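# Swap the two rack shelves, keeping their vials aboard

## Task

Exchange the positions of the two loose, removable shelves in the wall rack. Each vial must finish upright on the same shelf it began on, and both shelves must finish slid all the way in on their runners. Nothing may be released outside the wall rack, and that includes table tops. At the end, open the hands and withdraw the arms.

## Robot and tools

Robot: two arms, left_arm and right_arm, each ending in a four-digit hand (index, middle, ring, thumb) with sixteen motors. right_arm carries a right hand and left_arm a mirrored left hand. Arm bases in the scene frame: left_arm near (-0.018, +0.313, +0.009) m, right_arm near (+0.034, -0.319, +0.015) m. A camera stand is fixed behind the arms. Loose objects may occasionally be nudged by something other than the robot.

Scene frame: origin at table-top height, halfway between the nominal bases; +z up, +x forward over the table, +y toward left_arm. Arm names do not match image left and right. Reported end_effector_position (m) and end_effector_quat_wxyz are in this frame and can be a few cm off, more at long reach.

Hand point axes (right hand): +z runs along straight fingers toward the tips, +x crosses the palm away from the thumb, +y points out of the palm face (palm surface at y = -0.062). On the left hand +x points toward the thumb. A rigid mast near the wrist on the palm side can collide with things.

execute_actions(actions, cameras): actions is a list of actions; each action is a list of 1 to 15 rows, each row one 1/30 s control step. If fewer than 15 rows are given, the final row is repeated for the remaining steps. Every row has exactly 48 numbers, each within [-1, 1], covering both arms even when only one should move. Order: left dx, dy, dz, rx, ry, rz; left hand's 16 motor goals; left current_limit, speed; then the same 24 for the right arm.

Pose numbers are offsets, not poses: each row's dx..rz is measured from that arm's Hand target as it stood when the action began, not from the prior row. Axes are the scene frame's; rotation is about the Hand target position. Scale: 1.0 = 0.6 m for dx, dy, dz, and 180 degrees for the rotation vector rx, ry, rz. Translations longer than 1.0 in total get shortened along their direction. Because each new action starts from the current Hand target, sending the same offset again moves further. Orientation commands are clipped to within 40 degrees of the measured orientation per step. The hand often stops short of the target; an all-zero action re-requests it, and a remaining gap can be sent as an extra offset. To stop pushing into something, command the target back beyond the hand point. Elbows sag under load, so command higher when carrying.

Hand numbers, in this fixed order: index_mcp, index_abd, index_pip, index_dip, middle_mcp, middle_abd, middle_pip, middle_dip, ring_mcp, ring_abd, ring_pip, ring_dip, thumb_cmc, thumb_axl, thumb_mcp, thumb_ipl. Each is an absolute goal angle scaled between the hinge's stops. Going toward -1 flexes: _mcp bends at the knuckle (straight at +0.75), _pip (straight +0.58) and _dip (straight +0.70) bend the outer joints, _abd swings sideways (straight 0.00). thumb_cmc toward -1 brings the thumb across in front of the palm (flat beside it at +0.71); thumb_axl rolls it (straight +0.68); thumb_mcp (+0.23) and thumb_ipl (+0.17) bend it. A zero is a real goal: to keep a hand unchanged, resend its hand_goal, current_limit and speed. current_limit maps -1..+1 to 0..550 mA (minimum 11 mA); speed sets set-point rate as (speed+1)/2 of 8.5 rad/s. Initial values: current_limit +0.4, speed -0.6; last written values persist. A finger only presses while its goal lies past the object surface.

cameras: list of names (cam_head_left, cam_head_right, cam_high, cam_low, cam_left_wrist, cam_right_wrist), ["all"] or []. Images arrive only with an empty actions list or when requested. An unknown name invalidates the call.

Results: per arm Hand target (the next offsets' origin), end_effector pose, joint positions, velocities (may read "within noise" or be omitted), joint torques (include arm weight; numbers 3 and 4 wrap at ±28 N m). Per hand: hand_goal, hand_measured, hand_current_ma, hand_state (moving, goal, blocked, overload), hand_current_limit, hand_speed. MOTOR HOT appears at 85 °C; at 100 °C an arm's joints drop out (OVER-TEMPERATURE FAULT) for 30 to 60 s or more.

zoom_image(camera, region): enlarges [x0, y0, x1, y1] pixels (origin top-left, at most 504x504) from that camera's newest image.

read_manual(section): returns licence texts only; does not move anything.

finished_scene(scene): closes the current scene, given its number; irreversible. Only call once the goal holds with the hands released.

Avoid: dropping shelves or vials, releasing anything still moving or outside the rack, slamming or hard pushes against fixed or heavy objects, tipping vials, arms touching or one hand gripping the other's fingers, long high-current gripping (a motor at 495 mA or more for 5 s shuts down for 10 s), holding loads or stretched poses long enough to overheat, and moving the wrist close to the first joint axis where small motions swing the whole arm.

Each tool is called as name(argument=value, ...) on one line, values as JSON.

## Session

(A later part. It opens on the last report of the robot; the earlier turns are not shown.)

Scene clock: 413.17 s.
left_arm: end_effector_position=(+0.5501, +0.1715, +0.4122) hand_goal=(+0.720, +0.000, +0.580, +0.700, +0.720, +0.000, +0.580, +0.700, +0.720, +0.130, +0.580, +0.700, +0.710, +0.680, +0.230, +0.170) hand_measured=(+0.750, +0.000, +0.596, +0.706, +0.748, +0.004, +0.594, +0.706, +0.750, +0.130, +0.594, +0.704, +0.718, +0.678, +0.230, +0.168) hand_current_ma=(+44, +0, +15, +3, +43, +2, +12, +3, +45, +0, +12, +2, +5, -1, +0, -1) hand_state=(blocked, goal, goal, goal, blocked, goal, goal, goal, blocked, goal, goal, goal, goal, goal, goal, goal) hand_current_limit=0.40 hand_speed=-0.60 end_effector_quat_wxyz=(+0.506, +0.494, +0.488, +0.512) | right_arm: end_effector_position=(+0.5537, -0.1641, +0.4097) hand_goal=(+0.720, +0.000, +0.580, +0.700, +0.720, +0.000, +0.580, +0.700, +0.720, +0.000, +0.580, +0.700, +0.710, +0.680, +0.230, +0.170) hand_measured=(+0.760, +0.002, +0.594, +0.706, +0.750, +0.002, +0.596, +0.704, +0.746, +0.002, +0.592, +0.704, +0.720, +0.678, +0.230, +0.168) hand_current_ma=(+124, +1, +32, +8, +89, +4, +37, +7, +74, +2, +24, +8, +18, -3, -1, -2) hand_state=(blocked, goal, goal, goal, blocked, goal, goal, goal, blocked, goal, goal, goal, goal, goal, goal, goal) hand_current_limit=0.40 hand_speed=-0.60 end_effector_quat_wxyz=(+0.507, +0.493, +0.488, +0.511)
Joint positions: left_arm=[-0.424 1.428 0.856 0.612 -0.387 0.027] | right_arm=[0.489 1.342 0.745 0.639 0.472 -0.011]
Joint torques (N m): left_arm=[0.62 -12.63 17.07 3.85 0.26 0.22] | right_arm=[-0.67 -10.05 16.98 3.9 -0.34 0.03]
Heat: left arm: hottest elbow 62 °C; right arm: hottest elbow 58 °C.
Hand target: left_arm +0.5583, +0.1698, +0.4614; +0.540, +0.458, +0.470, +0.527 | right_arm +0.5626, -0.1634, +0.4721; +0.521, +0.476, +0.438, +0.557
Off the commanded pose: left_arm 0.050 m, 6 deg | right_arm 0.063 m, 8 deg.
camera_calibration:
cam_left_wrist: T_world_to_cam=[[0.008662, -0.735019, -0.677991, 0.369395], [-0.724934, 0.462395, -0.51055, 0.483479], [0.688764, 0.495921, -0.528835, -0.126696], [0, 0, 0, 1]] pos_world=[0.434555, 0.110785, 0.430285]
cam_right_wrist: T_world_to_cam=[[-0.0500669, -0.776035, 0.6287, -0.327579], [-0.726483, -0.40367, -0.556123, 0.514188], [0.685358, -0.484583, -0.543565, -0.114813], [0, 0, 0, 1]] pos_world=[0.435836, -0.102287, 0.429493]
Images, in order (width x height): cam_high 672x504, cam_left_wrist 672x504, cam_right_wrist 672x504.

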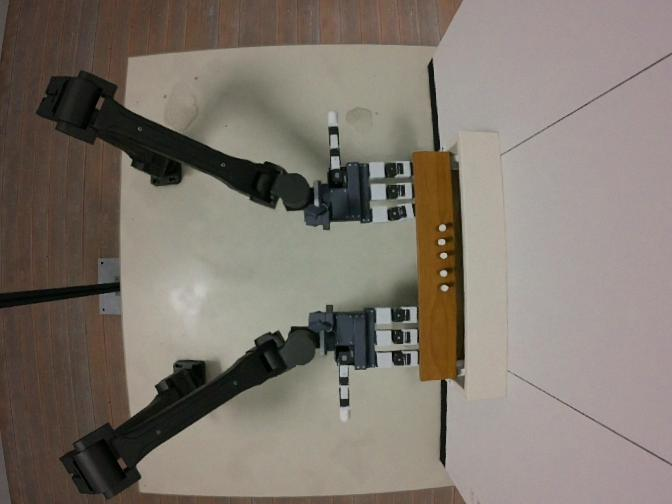

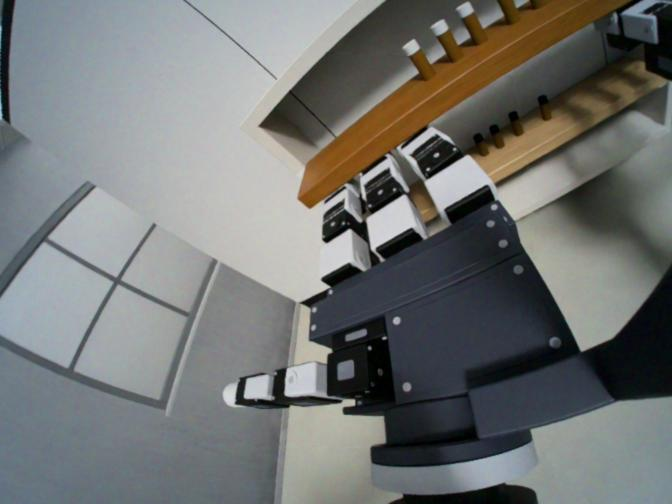

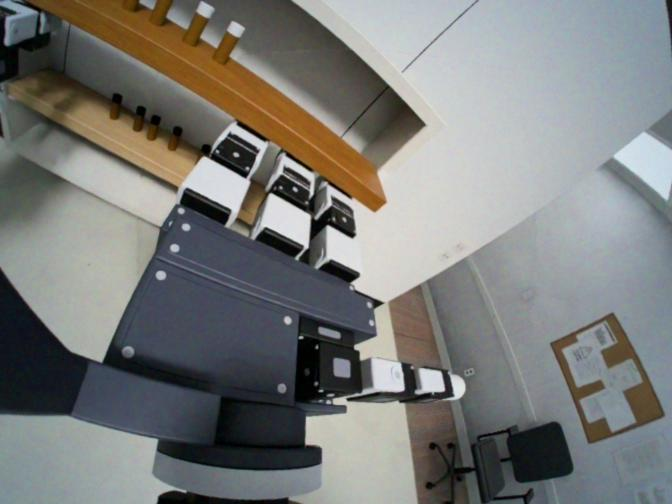

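execute_actions(actions=[[[0.006,0,0,0,0,0,0.72,0,0.58,0.7,0.72,0,0.58,0.7,0.72,0.13,0.58,0.7,0.71,0.68,0.23,0.17,0.4,-0.6,0.006,0,0,0,0,0,0.72,0,0.58,0.7,0.72,0,0.58,0.7,0.72,0,0.58,0.7,0.71,0.68,0.23,0.17,0.4,-0.6]],[[0.006,0,0,0,0,0,0.72,0,0.58,0.7,0.72,0,0.58,0.7,0.72,0.13,0.58,0.7,0.71,0.68,0.23,0.17,0.4,-0.6,0.006,0,0,0,0,0,0.72,0,0.58,0.7,0.72,0,0.58,0.7,0.72,0,0.58,0.7,0.71,0.68,0.23,0.17,0.4,-0.6]]], cameras=["cam_high", "cam_left_wrist", "cam_right_wrist"])

zoom_image(camera="cam_left_wrist", region=[260, 120, 350, 210])

zoom_image(camera="cam_right_wrist", region=[330, 120, 420, 210])

Scene clock: 416.97 s.
left_arm: end_effector_position=(+0.5571, +0.1712, +0.4124) hand_goal=(+0.720, +0.000, +0.580, +0.700, +0.720, +0.000, +0.580, +0.700, +0.720, +0.130, +0.580, +0.700, +0.710, +0.680, +0.230, +0.170) hand_measured=(+0.750, +0.000, +0.596, +0.706, +0.748, +0.004, +0.594, +0.706, +0.750, +0.130, +0.594, +0.704, +0.718, +0.678, +0.230, +0.168) hand_current_ma=(+44, +0, +15, +3, +43, +2, +12, +3, +45, +0, +12, +2, +5, -1, +0, -1) hand_state=(blocked, goal, goal, goal, blocked, goal, goal, goal, blocked, goal, goal, goal, goal, goal, goal, goal) hand_current_limit=0.40 hand_speed=-0.60 end_effector_quat_wxyz=(+0.507, +0.494, +0.487, +0.512) | right_arm: end_effector_position=(+0.5609, -0.1643, +0.4096) hand_goal=(+0.720, +0.000, +0.580, +0.700, +0.720, +0.000, +0.580, +0.700, +0.720, +0.000, +0.580, +0.700, +0.710, +0.680, +0.230, +0.170) hand_measured=(+0.760, +0.002, +0.594, +0.706, +0.750, +0.004, +0.596, +0.704, +0.746, +0.002, +0.592, +0.704, +0.720, +0.678, +0.230, +0.168) hand_current_ma=(+124, +1, +32, +8, +89, +4, +37, +7, +74, +2, +24, +8, +18, -3, -1, -2) hand_state=(blocked, goal, goal, goal, blocked, goal, goal, goal, blocked, goal, goal, goal, goal, goal, goal, goal) hand_current_limit=0.40 hand_speed=-0.60 end_effector_quat_wxyz=(+0.507, +0.493, +0.488, +0.511)
Joint positions: left_arm=[-0.419 1.444 0.873 0.612 -0.381 0.027] | right_arm=[0.481 1.359 0.762 0.639 0.465 -0.009]
Joint torques (N m): left_arm=[0.38 -12.81 17.07 3.78 0.26 0.21] | right_arm=[-0.67 -10.58 16.95 3.93 -0.34 0.03]
Heat: left arm: hottest elbow 63 °C; right arm: hottest elbow 59 °C.
Hand target: left_arm +0.5655, +0.1696, +0.4614; +0.541, +0.458, +0.469, +0.527 | right_arm +0.5699, -0.1635, +0.4720; +0.521, +0.476, +0.437, +0.557
Off the commanded pose: left_arm 0.050 m, 6 deg | right_arm 0.063 m, 8 deg.
camera_calibration:
cam_left_wrist: T_world_to_cam=[[0.00892547, -0.735019, -0.677988, 0.369139], [-0.724326, 0.46269, -0.511146, 0.488583], [0.6894, 0.495647, -0.528263, -0.131792], [0, 0, 0, 1]] pos_world=[0.441456, 0.110583, 0.430389]
cam_right_wrist: T_world_to_cam=[[-0.050299, -0.77657, 0.62802, -0.326812], [-0.727052, -0.402648, -0.556121, 0.519791], [0.684738, -0.484575, -0.544354, -0.119258], [0, 0, 0, 1]] pos_world=[0.443137, -0.102289, 0.429392]
Images, in order (width x height): cam_high 672x504, cam_left_wrist 672x504, cam_right_wrist 672x504.

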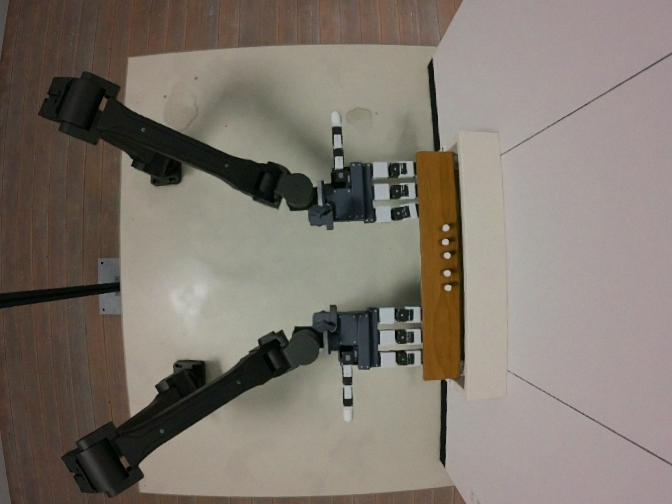

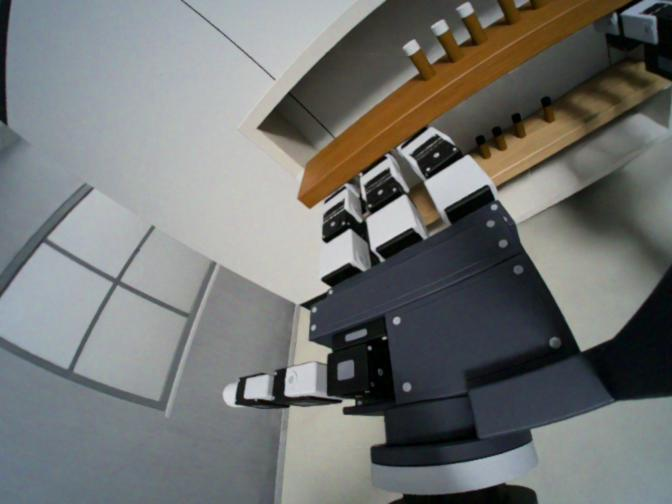

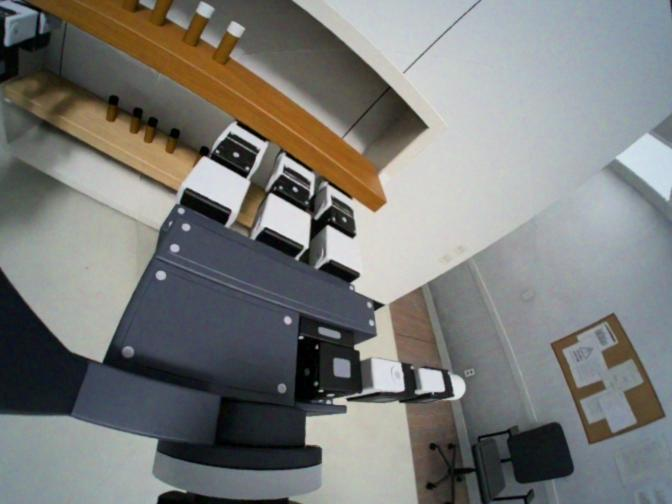

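Scaled by 5.600 from the camera's 672x504 image, which has a finer 960x720 frame.

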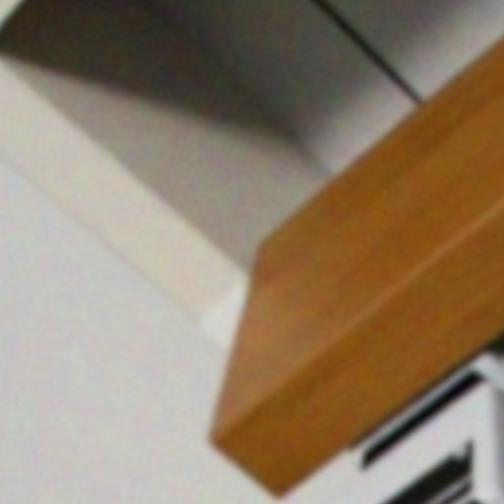

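Scaled by 5.600 from the camera's 672x504 image, which has a finer 960x720 frame.

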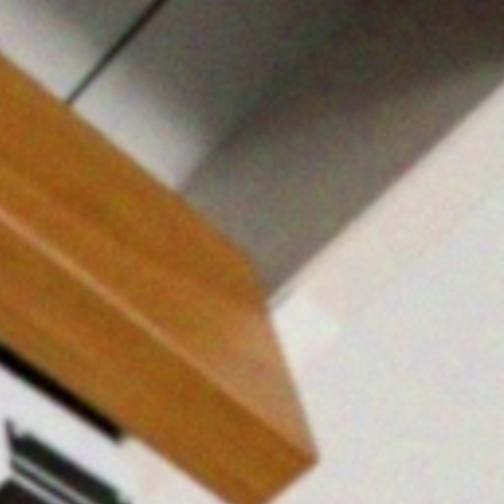

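execute_actions(actions=[[[0.006,0,0,0,0,0,0.72,0,0.58,0.7,0.72,0,0.58,0.7,0.72,0.13,0.58,0.7,0.71,0.68,0.23,0.17,0.4,-0.6,0.006,0,0,0,0,0,0.72,0,0.58,0.7,0.72,0,0.58,0.7,0.72,0,0.58,0.7,0.71,0.68,0.23,0.17,0.4,-0.6]],[[0.006,0,0,0,0,0,0.72,0,0.58,0.7,0.72,0,0.58,0.7,0.72,0.13,0.58,0.7,0.71,0.68,0.23,0.17,0.4,-0.6,0.006,0,0,0,0,0,0.72,0,0.58,0.7,0.72,0,0.58,0.7,0.72,0,0.58,0.7,0.71,0.68,0.23,0.17,0.4,-0.6]],[[0.006,0,0,0,0,0,0.72,0,0.58,0.7,0.72,0,0.58,0.7,0.72,0.13,0.58,0.7,0.71,0.68,0.23,0.17,0.4,-0.6,0.006,0,0,0,0,0,0.72,0,0.58,0.7,0.72,0,0.58,0.7,0.72,0,0.58,0.7,0.71,0.68,0.23,0.17,0.4,-0.6]]], cameras=["cam_low", "cam_left_wrist", "cam_right_wrist"])

zoom_image(camera="cam_left_wrist", region=[260, 120, 350, 210])

zoom_image(camera="cam_right_wrist", region=[330, 120, 420, 210])

Scene clock: 419.93 s.
left_arm: end_effector_position=(+0.5676, +0.1712, +0.4126) hand_goal=(+0.720, +0.000, +0.580, +0.700, +0.720, +0.000, +0.580, +0.700, +0.720, +0.130, +0.580, +0.700, +0.710, +0.680, +0.230, +0.170) hand_measured=(+0.750, +0.000, +0.596, +0.706, +0.748, +0.004, +0.594, +0.706, +0.750, +0.130, +0.594, +0.704, +0.718, +0.678, +0.230, +0.168) hand_current_ma=(+44, +0, +15, +3, +43, +2, +12, +3, +45, +0, +12, +2, +5, -1, +0, -1) hand_state=(blocked, goal, goal, goal, blocked, goal, goal, goal, blocked, goal, goal, goal, goal, goal, goal, goal) hand_current_limit=0.40 hand_speed=-0.60 end_effector_quat_wxyz=(+0.507, +0.493, +0.487, +0.512) | right_arm: end_effector_position=(+0.5717, -0.1643, +0.4096) hand_goal=(+0.720, +0.000, +0.580, +0.700, +0.720, +0.000, +0.580, +0.700, +0.720, +0.000, +0.580, +0.700, +0.710, +0.680, +0.230, +0.170) hand_measured=(+0.760, +0.002, +0.594, +0.706, +0.750, +0.004, +0.596, +0.704, +0.746, +0.002, +0.592, +0.704, +0.720, +0.678, +0.230, +0.168) hand_current_ma=(+124, +2, +32, +8, +89, +4, +37, +7, +74, +2, +24, +8, +18, -3, -1, -2) hand_state=(blocked, goal, goal, goal, blocked, goal, goal, goal, blocked, goal, goal, goal, goal, goal, goal, goal) hand_current_limit=0.40 hand_speed=-0.60 end_effector_quat_wxyz=(+0.507, +0.494, +0.488, +0.512)
Joint positions: left_arm=[-0.41 1.47 0.9 0.612 -0.373 0.027] | right_arm=[0.469 1.385 0.787 0.639 0.454 -0.007]
Joint torques (N m): left_arm=[0.62 -13.57 17.16 3.7 0.26 0.18] | right_arm=[-0.62 -10.87 16.9 3.9 -0.34 0.05]
Heat: left arm: hottest elbow 64 °C; right arm: hottest elbow 60 °C.
Hand target: left_arm +0.5763, +0.1697, +0.4613; +0.540, +0.458, +0.470, +0.527 | right_arm +0.5807, -0.1635, +0.4720; +0.521, +0.476, +0.438, +0.557
Off the commanded pose: left_arm 0.049 m, 6 deg | right_arm 0.063 m, 8 deg.
camera_calibration:
cam_left_wrist: T_world_to_cam=[[0.0101975, -0.735202, -0.677771, 0.368469], [-0.723729, 0.46229, -0.512351, 0.496609], [0.690009, 0.495747, -0.527373, -0.139715], [0, 0, 0, 1]] pos_world=[0.452057, 0.110585, 0.430494]
cam_right_wrist: T_world_to_cam=[[-0.0504282, -0.777399, 0.626983, -0.325915], [-0.727272, -0.401676, -0.556535, 0.528075], [0.684494, -0.484052, -0.545125, -0.126105], [0, 0, 0, 1]] pos_world=[0.453937, -0.102292, 0.429492]
Images, in order (width x height): cam_low 672x504, cam_left_wrist 672x504, cam_right_wrist 672x504.

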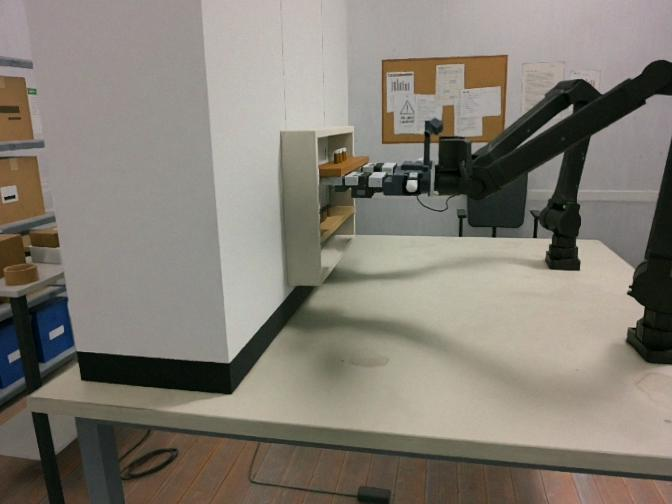

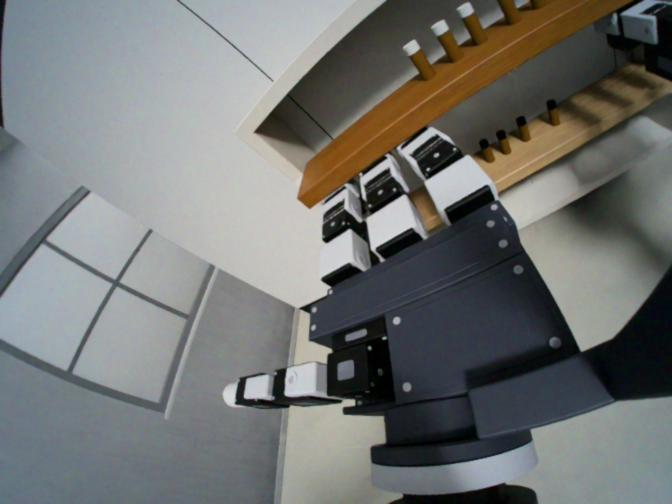

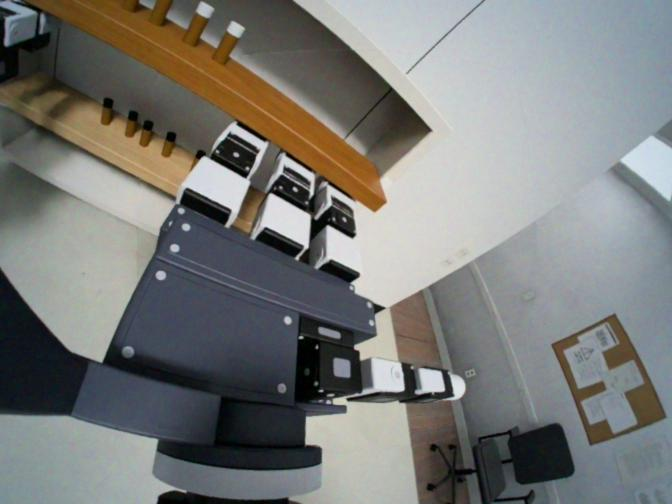

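Scaled by 5.600 from the camera's 672x504 image, which has a finer 960x720 frame.

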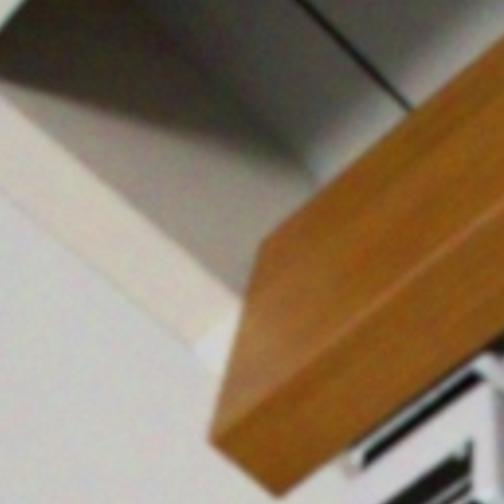

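Scaled by 5.600 from the camera's 672x504 image, which has a finer 960x720 frame.

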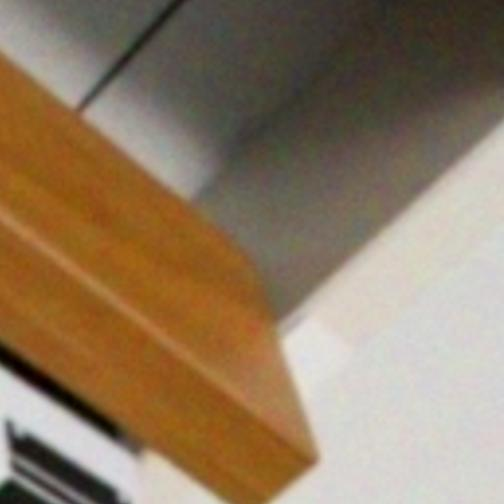

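execute_actions(actions=[[[0.006,0,0,0,0,0,0.72,0,0.58,0.7,0.72,0,0.58,0.7,0.72,0.13,0.58,0.7,0.71,0.68,0.23,0.17,0.4,-0.6,0.006,0,0,0,0,0,0.72,0,0.58,0.7,0.72,0,0.58,0.7,0.72,0,0.58,0.7,0.71,0.68,0.23,0.17,0.4,-0.6]],[[0.006,0,0,0,0,0,0.72,0,0.58,0.7,0.72,0,0.58,0.7,0.72,0.13,0.58,0.7,0.71,0.68,0.23,0.17,0.4,-0.6,0.006,0,0,0,0,0,0.72,0,0.58,0.7,0.72,0,0.58,0.7,0.72,0,0.58,0.7,0.71,0.68,0.23,0.17,0.4,-0.6]],[[0.006,0,0,0,0,0,0.72,0,0.58,0.7,0.72,0,0.58,0.7,0.72,0.13,0.58,0.7,0.71,0.68,0.23,0.17,0.4,-0.6,0.006,0,0,0,0,0,0.72,0,0.58,0.7,0.72,0,0.58,0.7,0.72,0,0.58,0.7,0.71,0.68,0.23,0.17,0.4,-0.6]],[[0.006,0,0,0,0,0,0.72,0,0.58,0.7,0.72,0,0.58,0.7,0.72,0.13,0.58,0.7,0.71,0.68,0.23,0.17,0.4,-0.6,0.006,0,0,0,0,0,0.72,0,0.58,0.7,0.72,0,0.58,0.7,0.72,0,0.58,0.7,0.71,0.68,0.23,0.17,0.4,-0.6]],[[0.006,0,0,0,0,0,0.72,0,0.58,0.7,0.72,0,0.58,0.7,0.72,0.13,0.58,0.7,0.71,0.68,0.23,0.17,0.4,-0.6,0.006,0,0,0,0,0,0.72,0,0.58,0.7,0.72,0,0.58,0.7,0.72,0,0.58,0.7,0.71,0.68,0.23,0.17,0.4,-0.6]]], cameras=["cam_low", "cam_high"])

zoom_image(camera="cam_low", region=[290, 110, 410, 200])

Scene clock: 423.93 s.
left_arm: end_effector_position=(+0.5851, +0.1711, +0.4138) hand_goal=(+0.720, +0.000, +0.580, +0.700, +0.720, +0.000, +0.580, +0.700, +0.720, +0.130, +0.580, +0.700, +0.710, +0.680, +0.230, +0.170) hand_measured=(+0.748, +0.000, +0.596, +0.706, +0.748, +0.004, +0.594, +0.706, +0.750, +0.130, +0.594, +0.704, +0.718, +0.678, +0.230, +0.168) hand_current_ma=(+43, +0, +15, +3, +43, +2, +12, +3, +47, +0, +13, +2, +5, -1, +0, -1) hand_state=(blocked, goal, goal, goal, blocked, goal, goal, goal, blocked, goal, goal, goal, goal, goal, goal, goal) hand_current_limit=0.40 hand_speed=-0.60 end_effector_quat_wxyz=(+0.509, +0.491, +0.486, +0.513) | right_arm: end_effector_position=(+0.5895, -0.1645, +0.4098) hand_goal=(+0.720, +0.000, +0.580, +0.700, +0.720, +0.000, +0.580, +0.700, +0.720, +0.000, +0.580, +0.700, +0.710, +0.680, +0.230, +0.170) hand_measured=(+0.760, +0.002, +0.594, +0.706, +0.750, +0.004, +0.596, +0.704, +0.746, +0.002, +0.592, +0.704, +0.720, +0.678, +0.230, +0.168) hand_current_ma=(+124, +2, +32, +8, +89, +4, +37, +7, +74, +2, +24, +8, +18, -3, -1, -2) hand_state=(blocked, goal, goal, goal, blocked, goal, goal, goal, blocked, goal, goal, goal, goal, goal, goal, goal) hand_current_limit=0.40 hand_speed=-0.60 end_effector_quat_wxyz=(+0.507, +0.494, +0.486, +0.512)
Joint positions: left_arm=[-0.396 1.511 0.946 0.612 -0.359 0.027] | right_arm=[0.451 1.427 0.83 0.639 0.437 -0.004]
Joint torques (N m): left_arm=[0.56 -13.74 17.2 3.49 0.26 0.18] | right_arm=[-0.56 -11.75 16.83 3.88 -0.35 0.05]
Heat: left arm: hottest elbow 65 °C; right arm: hottest elbow 61 °C.
Hand target: left_arm +0.5942, +0.1697, +0.4615; +0.541, +0.458, +0.469, +0.527 | right_arm +0.5986, -0.1635, +0.4720; +0.521, +0.476, +0.438, +0.557
Off the commanded pose: left_arm 0.049 m, 6 deg | right_arm 0.063 m, 8 deg.
Images, in order (width x height): cam_high 672x504, cam_low 672x504.

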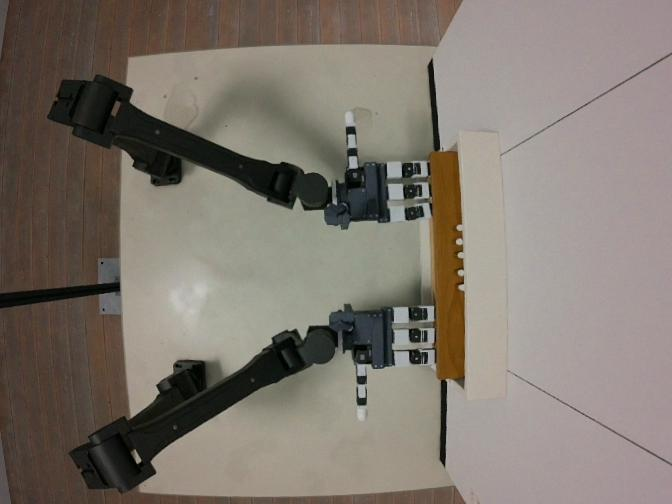

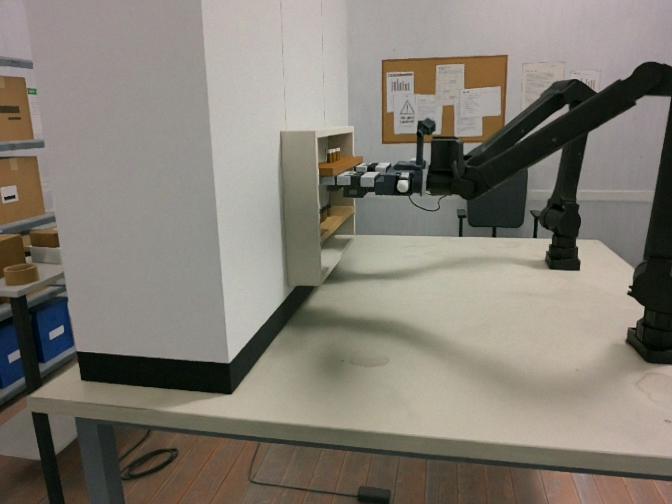

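Scaled by 4.200.

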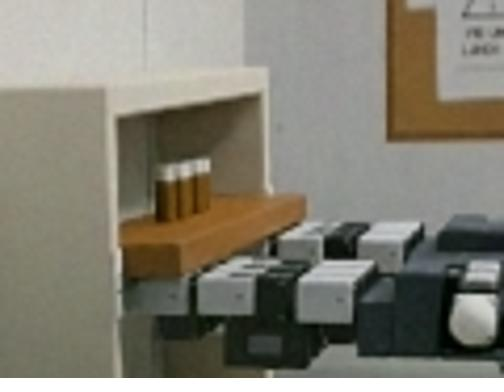

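execute_actions(actions=[[[0.006,0,-0.001,0,0,0,0.72,0,0.58,0.7,0.72,0,0.58,0.7,0.72,0.13,0.58,0.7,0.71,0.68,0.23,0.17,0.4,-0.6,0.006,0,0,0,0,0,0.72,0,0.58,0.7,0.72,0,0.58,0.7,0.72,0,0.58,0.7,0.71,0.68,0.23,0.17,0.4,-0.6]],[[0.006,0,-0.001,0,0,0,0.72,0,0.58,0.7,0.72,0,0.58,0.7,0.72,0.13,0.58,0.7,0.71,0.68,0.23,0.17,0.4,-0.6,0.006,0,0,0,0,0,0.72,0,0.58,0.7,0.72,0,0.58,0.7,0.72,0,0.58,0.7,0.71,0.68,0.23,0.17,0.4,-0.6]],[[0.006,0,-0.001,0,0,0,0.72,0,0.58,0.7,0.72,0,0.58,0.7,0.72,0.13,0.58,0.7,0.71,0.68,0.23,0.17,0.4,-0.6,0.006,0,0,0,0,0,0.72,0,0.58,0.7,0.72,0,0.58,0.7,0.72,0,0.58,0.7,0.71,0.68,0.23,0.17,0.4,-0.6]],[[0.006,0,0,0,0,0,0.72,0,0.58,0.7,0.72,0,0.58,0.7,0.72,0.13,0.58,0.7,0.71,0.68,0.23,0.17,0.4,-0.6,0.006,0,0,0,0,0,0.72,0,0.58,0.7,0.72,0,0.58,0.7,0.72,0,0.58,0.7,0.71,0.68,0.23,0.17,0.4,-0.6]]], cameras=["cam_low", "cam_high"])

zoom_image(camera="cam_high", region=[390, 120, 530, 410])

zoom_image(camera="cam_low", region=[290, 110, 410, 200])

Scene clock: 428.10 s.
left_arm: end_effector_position=(+0.5992, +0.1710, +0.4131) hand_goal=(+0.720, +0.000, +0.580, +0.700, +0.720, +0.000, +0.580, +0.700, +0.720, +0.130, +0.580, +0.700, +0.710, +0.680, +0.230, +0.170) hand_measured=(+0.748, +0.000, +0.596, +0.706, +0.748, +0.004, +0.594, +0.706, +0.750, +0.130, +0.594, +0.704, +0.718, +0.678, +0.230, +0.168) hand_current_ma=(+43, +0, +15, +3, +43, +2, +12, +3, +47, +0, +13, +2, +5, -1, +0, -1) hand_state=(blocked, goal, goal, goal, blocked, goal, goal, goal, blocked, goal, goal, goal, goal, goal, goal, goal) hand_current_limit=0.40 hand_speed=-0.60 end_effector_quat_wxyz=(+0.509, +0.491, +0.486, +0.514) | right_arm: end_effector_position=(+0.6038, -0.1644, +0.4094) hand_goal=(+0.720, +0.000, +0.580, +0.700, +0.720, +0.000, +0.580, +0.700, +0.720, +0.000, +0.580, +0.700, +0.710, +0.680, +0.230, +0.170) hand_measured=(+0.760, +0.002, +0.594, +0.706, +0.750, +0.004, +0.596, +0.704, +0.746, +0.002, +0.592, +0.704, +0.720, +0.678, +0.230, +0.168) hand_current_ma=(+124, +2, +32, +8, +89, +4, +37, +7, +74, +2, +24, +8, +18, -3, -1, -2) hand_state=(blocked, goal, goal, goal, blocked, goal, goal, goal, blocked, goal, goal, goal, goal, goal, goal, goal) hand_current_limit=0.40 hand_speed=-0.60 end_effector_quat_wxyz=(+0.507, +0.495, +0.486, +0.512)
Joint positions: left_arm=[-0.386 1.545 0.983 0.612 -0.349 0.027] | right_arm=[0.438 1.461 0.864 0.639 0.424 -0.003]
Joint torques (N m): left_arm=[0.5 -14.45 17.2 3.37 0.25 0.17] | right_arm=[-0.67 -12.4 16.96 3.7 -0.37 0.07]
Heat: left arm: hottest elbow 66 °C; right arm: hottest elbow 61 °C.
Hand target: left_arm +0.6086, +0.1697, +0.4596; +0.541, +0.458, +0.469, +0.527 | right_arm +0.6131, -0.1634, +0.4720; +0.521, +0.476, +0.438, +0.557
Off the commanded pose: left_arm 0.047 m, 6 deg | right_arm 0.063 m, 8 deg.
Images, in order (width x height): cam_high 672x504, cam_low 672x504.

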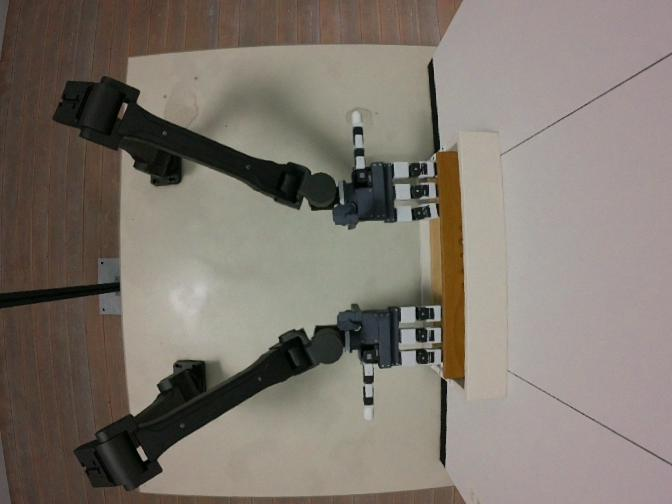

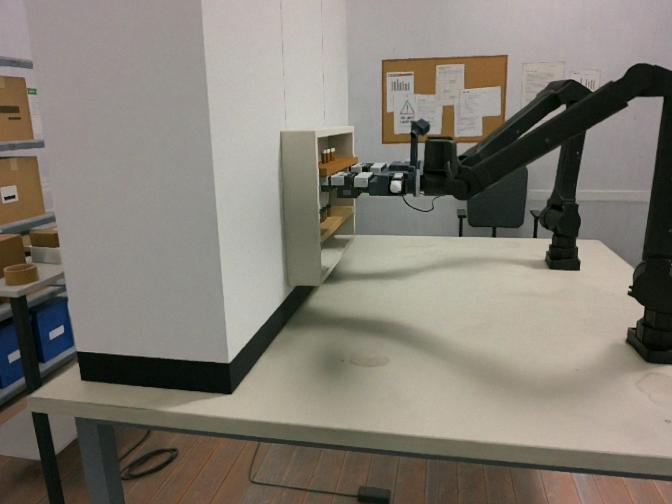

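Scaled by 1.738.

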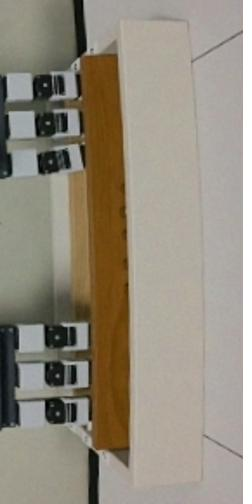

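Scaled by 4.200.

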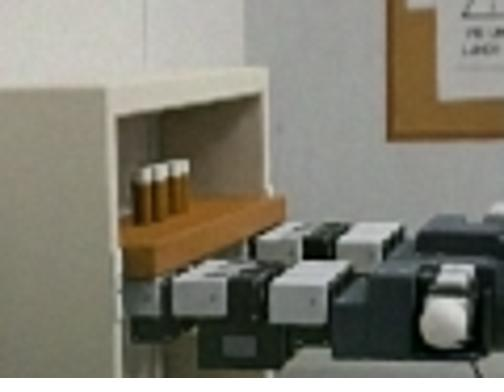

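execute_actions(actions=[[[0.006,0,-0.001,0,0,0,0.72,0,0.58,0.7,0.72,0,0.58,0.7,0.72,0.13,0.58,0.7,0.71,0.68,0.23,0.17,0.4,-0.6,0.006,0,0,0,0,0,0.72,0,0.58,0.7,0.72,0,0.58,0.7,0.72,0,0.58,0.7,0.71,0.68,0.23,0.17,0.4,-0.6]],[[0.006,0,-0.001,0,0,0,0.72,0,0.58,0.7,0.72,0,0.58,0.7,0.72,0.13,0.58,0.7,0.71,0.68,0.23,0.17,0.4,-0.6,0.006,0,0,0,0,0,0.72,0,0.58,0.7,0.72,0,0.58,0.7,0.72,0,0.58,0.7,0.71,0.68,0.23,0.17,0.4,-0.6]],[[0.006,0,-0.001,0,0,0,0.72,0,0.58,0.7,0.72,0,0.58,0.7,0.72,0.13,0.58,0.7,0.71,0.68,0.23,0.17,0.4,-0.6,0.006,0,0,0,0,0,0.72,0,0.58,0.7,0.72,0,0.58,0.7,0.72,0,0.58,0.7,0.71,0.68,0.23,0.17,0.4,-0.6]],[[0.006,0,0,0,0,0,0.72,0,0.58,0.7,0.72,0,0.58,0.7,0.72,0.13,0.58,0.7,0.71,0.68,0.23,0.17,0.4,-0.6,0.006,0,0,0,0,0,0.72,0,0.58,0.7,0.72,0,0.58,0.7,0.72,0,0.58,0.7,0.71,0.68,0.23,0.17,0.4,-0.6]]], cameras=["cam_low", "cam_high", "cam_left_wrist", "cam_right_wrist"])

zoom_image(camera="cam_high", region=[390, 120, 490, 200])

zoom_image(camera="cam_high", region=[390, 340, 490, 420])

zoom_image(camera="cam_low", region=[290, 110, 410, 200])

zoom_image(camera="cam_left_wrist", region=[220, 80, 380, 240])

zoom_image(camera="cam_right_wrist", region=[300, 80, 460, 240])

Scene clock: 431.63 s.
left_arm: end_effector_position=(+0.6134, +0.1711, +0.4126) hand_goal=(+0.720, +0.000, +0.580, +0.700, +0.720, +0.000, +0.580, +0.700, +0.720, +0.130, +0.580, +0.700, +0.710, +0.680, +0.230, +0.170) hand_measured=(+0.748, +0.000, +0.596, +0.706, +0.748, +0.004, +0.594, +0.706, +0.750, +0.130, +0.594, +0.704, +0.718, +0.678, +0.230, +0.168) hand_current_ma=(+43, +0, +15, +3, +43, +2, +12, +3, +47, +0, +13, +2, +5, -1, +0, -1) hand_state=(blocked, goal, goal, goal, blocked, goal, goal, goal, blocked, goal, goal, goal, goal, goal, goal, goal) hand_current_limit=0.40 hand_speed=-0.60 end_effector_quat_wxyz=(+0.510, +0.490, +0.485, +0.515) | right_arm: end_effector_position=(+0.6178, -0.1644, +0.4093) hand_goal=(+0.720, +0.000, +0.580, +0.700, +0.720, +0.000, +0.580, +0.700, +0.720, +0.000, +0.580, +0.700, +0.710, +0.680, +0.230, +0.170) hand_measured=(+0.760, +0.002, +0.594, +0.706, +0.750, +0.004, +0.596, +0.704, +0.746, +0.002, +0.592, +0.704, +0.720, +0.678, +0.230, +0.168) hand_current_ma=(+124, +2, +32, +8, +89, +4, +37, +7, +74, +2, +24, +8, +18, -3, -1, -2) hand_state=(blocked, goal, goal, goal, blocked, goal, goal, goal, blocked, goal, goal, goal, goal, goal, goal, goal) hand_current_limit=0.40 hand_speed=-0.60 end_effector_quat_wxyz=(+0.507, +0.494, +0.485, +0.513)
Joint positions: left_arm=[-0.376 1.58 1.02 0.612 -0.339 0.027] | right_arm=[0.425 1.494 0.899 0.639 0.412 -0.002]
Joint torques (N m): left_arm=[0.38 -14.86 17.2 3.37 0.26 0.15] | right_arm=[-0.5 -12.92 17.07 3.56 -0.37 0.08]
Heat: left arm: hottest elbow 66 °C; right arm: hottest elbow 62 °C.
Hand target: left_arm +0.6231, +0.1698, +0.4578; +0.540, +0.458, +0.470, +0.527 | right_arm +0.6274, -0.1634, +0.4722; +0.521, +0.476, +0.438, +0.557
Off the commanded pose: left_arm 0.046 m, 6 deg | right_arm 0.063 m, 8 deg.
camera_calibration:
cam_left_wrist: T_world_to_cam=[[0.0172473, -0.736545, -0.676168, 0.363087], [-0.718804, 0.460942, -0.520436, 0.530336], [0.694999, 0.495009, -0.521482, -0.176579], [0, 0, 0, 1]] pos_world=[0.497668, 0.110384, 0.429431]
cam_right_wrist: T_world_to_cam=[[-0.0539911, -0.780175, 0.623228, -0.320298], [-0.72595, -0.397881, -0.560969, 0.563135], [0.685624, -0.48272, -0.544886, -0.158421], [0, 0, 0, 1]] pos_world=[0.500132, -0.102301, 0.429199]
Images, in order (width x height): cam_high 672x504, cam_low 672x504, cam_left_wrist 672x504, cam_right_wrist 672x504.

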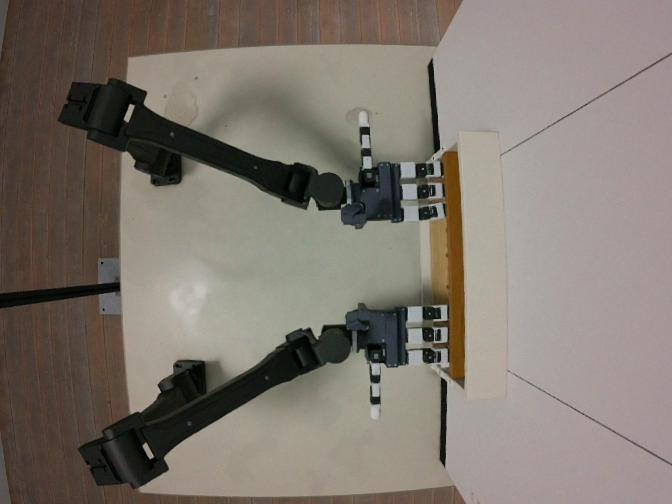

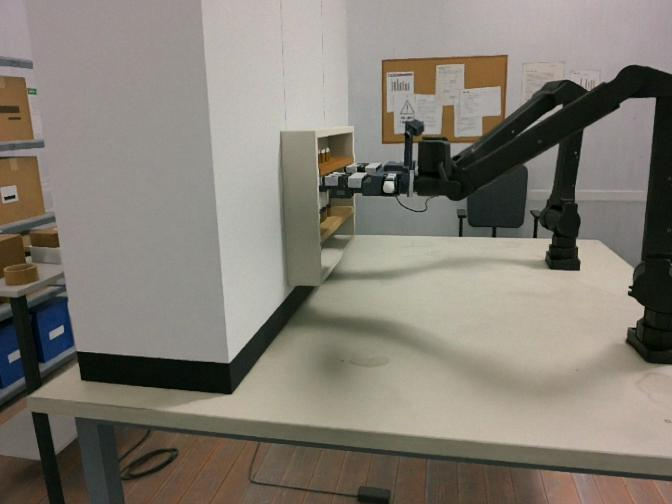

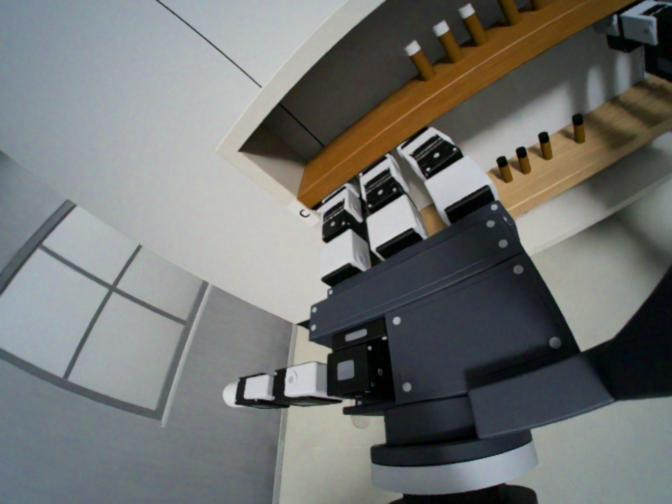

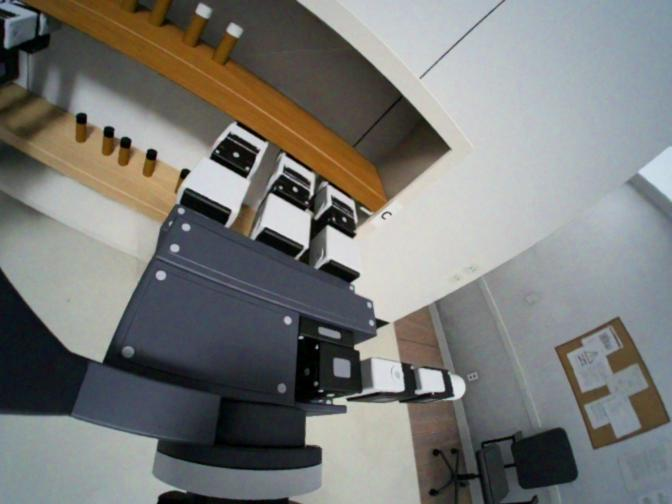

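Scaled by 5.040.

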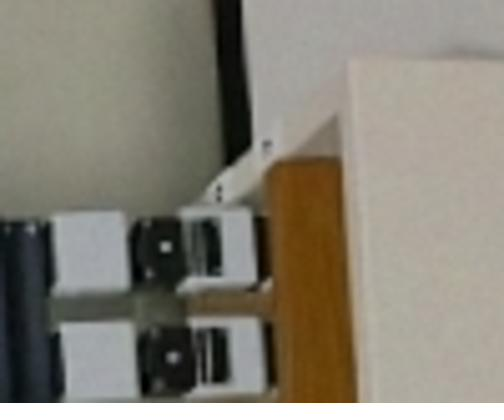

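Scaled by 5.040.

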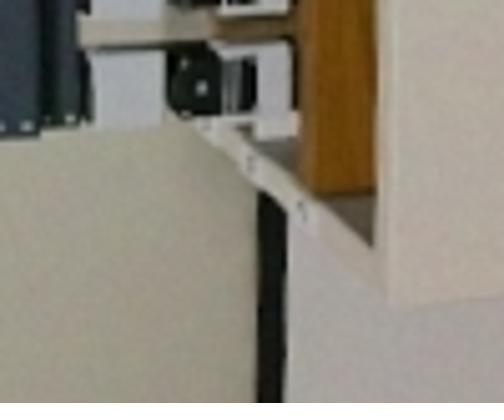

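Scaled by 4.200.

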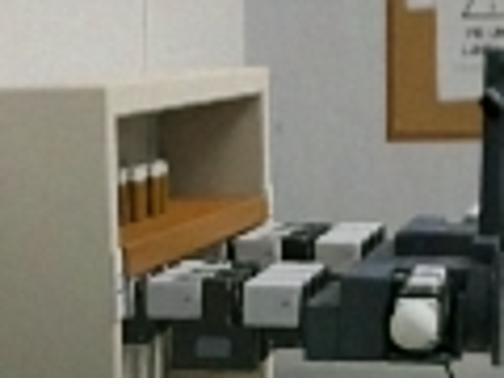

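Scaled by 3.150 from the camera's 672x504 image, which has a finer 960x720 frame.

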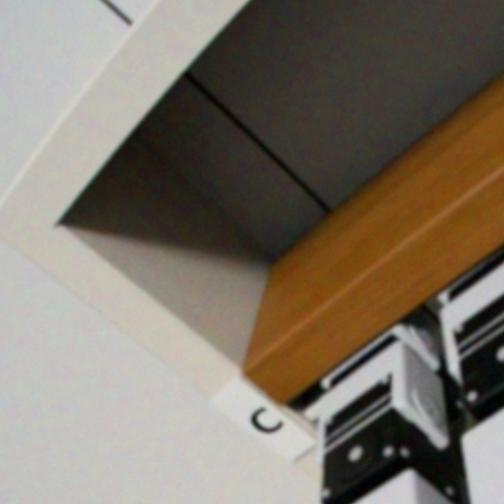

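Scaled by 3.150 from the camera's 672x504 image, which has a finer 960x720 frame.

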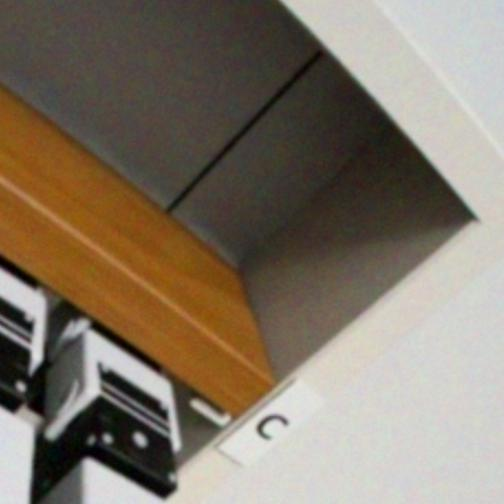

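execute_actions(actions=[[[0.006,0,-0.001,0,0,0,0.72,0,0.58,0.7,0.72,0,0.58,0.7,0.72,0.13,0.58,0.7,0.71,0.68,0.23,0.17,0.4,-0.6,0.005,0,0,0,0,0,0.72,0,0.58,0.7,0.72,0,0.58,0.7,0.72,0,0.58,0.7,0.71,0.68,0.23,0.17,0.4,-0.6]]], cameras=["cam_high", "cam_left_wrist", "cam_right_wrist"])

zoom_image(camera="cam_high", region=[390, 120, 490, 200])

zoom_image(camera="cam_high", region=[390, 340, 490, 420])

zoom_image(camera="cam_left_wrist", region=[260, 140, 350, 230])

zoom_image(camera="cam_right_wrist", region=[330, 140, 420, 230])

Scene clock: 435.90 s.
left_arm: end_effector_position=(+0.6169, +0.1707, +0.4122) hand_goal=(+0.720, +0.000, +0.580, +0.700, +0.720, +0.000, +0.580, +0.700, +0.720, +0.130, +0.580, +0.700, +0.710, +0.680, +0.230, +0.170) hand_measured=(+0.748, +0.000, +0.596, +0.706, +0.748, +0.004, +0.594, +0.706, +0.750, +0.130, +0.594, +0.704, +0.718, +0.678, +0.230, +0.168) hand_current_ma=(+43, +0, +15, +3, +43, +2, +12, +3, +47, +0, +13, +2, +5, -1, +0, -1) hand_state=(blocked, goal, goal, goal, blocked, goal, goal, goal, blocked, goal, goal, goal, goal, goal, goal, goal) hand_current_limit=0.40 hand_speed=-0.60 end_effector_quat_wxyz=(+0.510, +0.490, +0.485, +0.514) | right_arm: end_effector_position=(+0.6210, -0.1647, +0.4088) hand_goal=(+0.720, +0.000, +0.580, +0.700, +0.720, +0.000, +0.580, +0.700, +0.720, +0.000, +0.580, +0.700, +0.710, +0.680, +0.230, +0.170) hand_measured=(+0.760, +0.002, +0.594, +0.706, +0.750, +0.004, +0.596, +0.704, +0.746, +0.002, +0.592, +0.704, +0.720, +0.678, +0.230, +0.168) hand_current_ma=(+124, +2, +32, +8, +89, +4, +37, +7, +74, +2, +24, +8, +18, -3, -1, -2) hand_state=(blocked, goal, goal, goal, blocked, goal, goal, goal, blocked, goal, goal, goal, goal, goal, goal, goal) hand_current_limit=0.40 hand_speed=-0.60 end_effector_quat_wxyz=(+0.507, +0.495, +0.485, +0.513)
Joint positions: left_arm=[-0.374 1.588 1.029 0.612 -0.337 0.027] | right_arm=[0.422 1.501 0.906 0.639 0.41 -0.002]
Joint torques (N m): left_arm=[0.62 -15.03 17.22 3.32 0.24 0.14] | right_arm=[-0.26 -12.92 17.1 3.56 -0.38 0.09]
Heat: left arm: hottest elbow 68 °C; right arm: hottest elbow 62 °C.
Hand target: left_arm +0.6267, +0.1697, +0.4571; +0.540, +0.458, +0.470, +0.527 | right_arm +0.6304, -0.1635, +0.4719; +0.521, +0.476, +0.438, +0.557
Off the commanded pose: left_arm 0.046 m, 6 deg | right_arm 0.064 m, 8 deg.
camera_calibration:
cam_left_wrist: T_world_to_cam=[[0.0169107, -0.736561, -0.67616, 0.362702], [-0.718257, 0.461504, -0.520693, 0.532487], [0.695572, 0.494462, -0.521236, -0.179334], [0, 0, 0, 1]] pos_world=[0.501069, 0.110081, 0.429032]
cam_right_wrist: T_world_to_cam=[[-0.0547036, -0.780218, 0.623111, -0.319567], [-0.726625, -0.396915, -0.560781, 0.565455], [0.684853, -0.483445, -0.545213, -0.160532], [0, 0, 0, 1]] pos_world=[0.503333, -0.102503, 0.428698]
Images, in order (width x height): cam_high 672x504, cam_left_wrist 672x504, cam_right_wrist 672x504.

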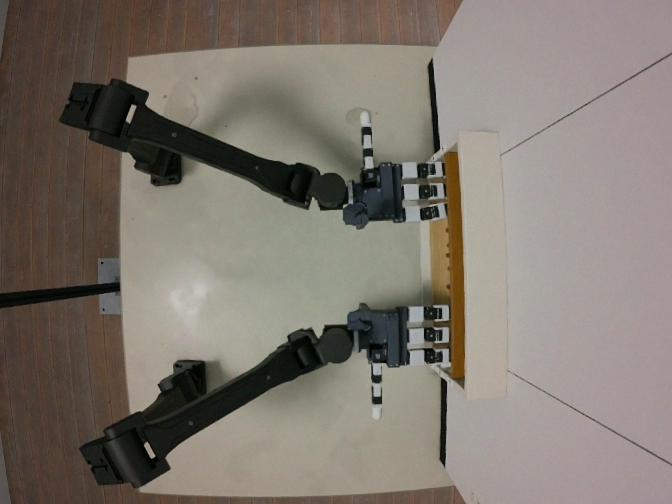

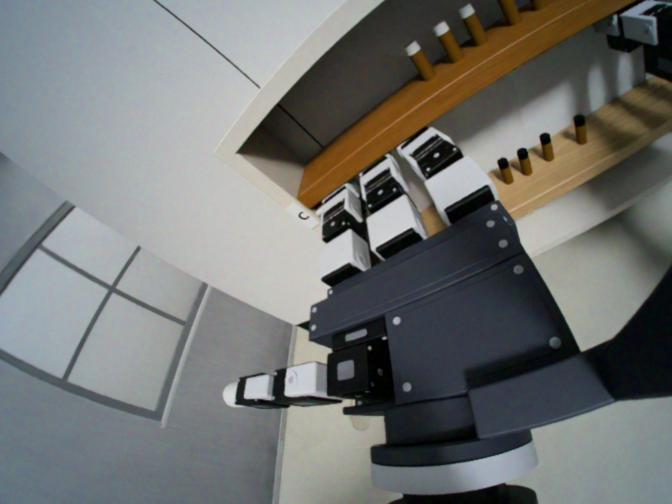

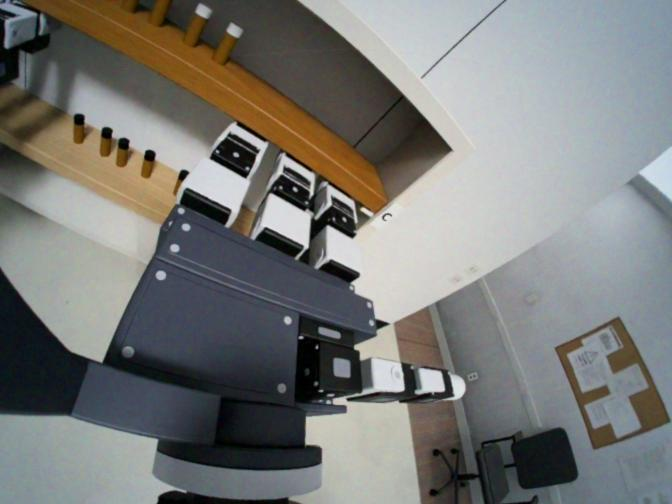

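Scaled by 5.040.

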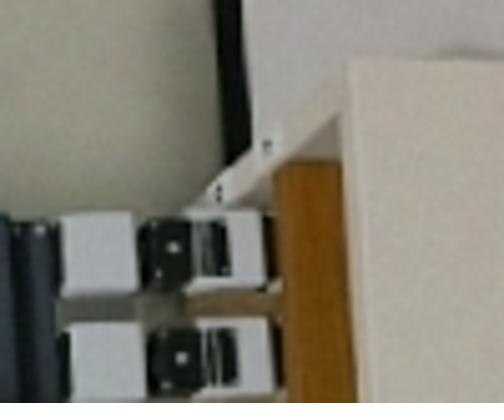

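Scaled by 5.040.

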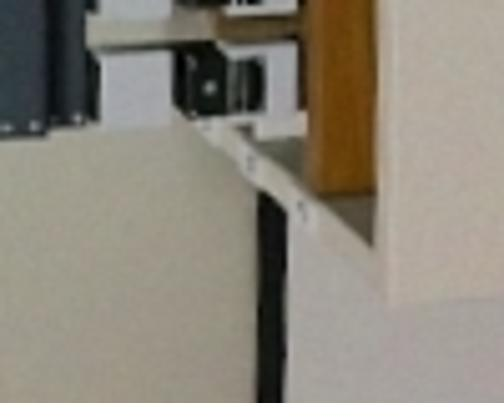

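Scaled by 5.600 from the camera's 672x504 image, which has a finer 960x720 frame.

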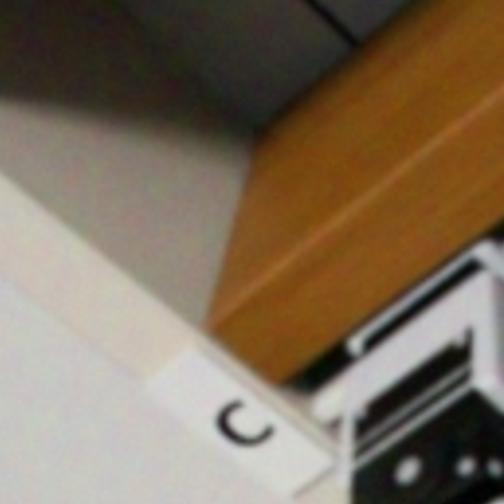

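Scaled by 5.600 from the camera's 672x504 image, which has a finer 960x720 frame.

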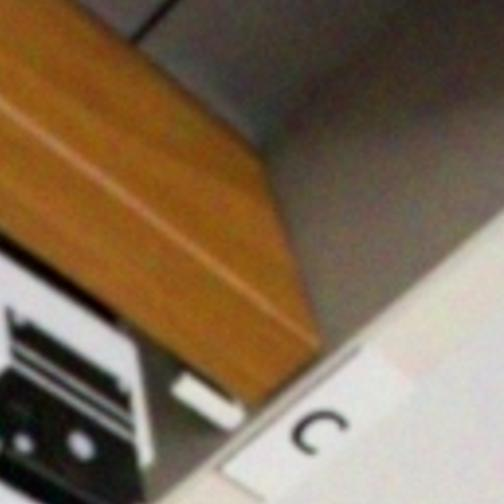

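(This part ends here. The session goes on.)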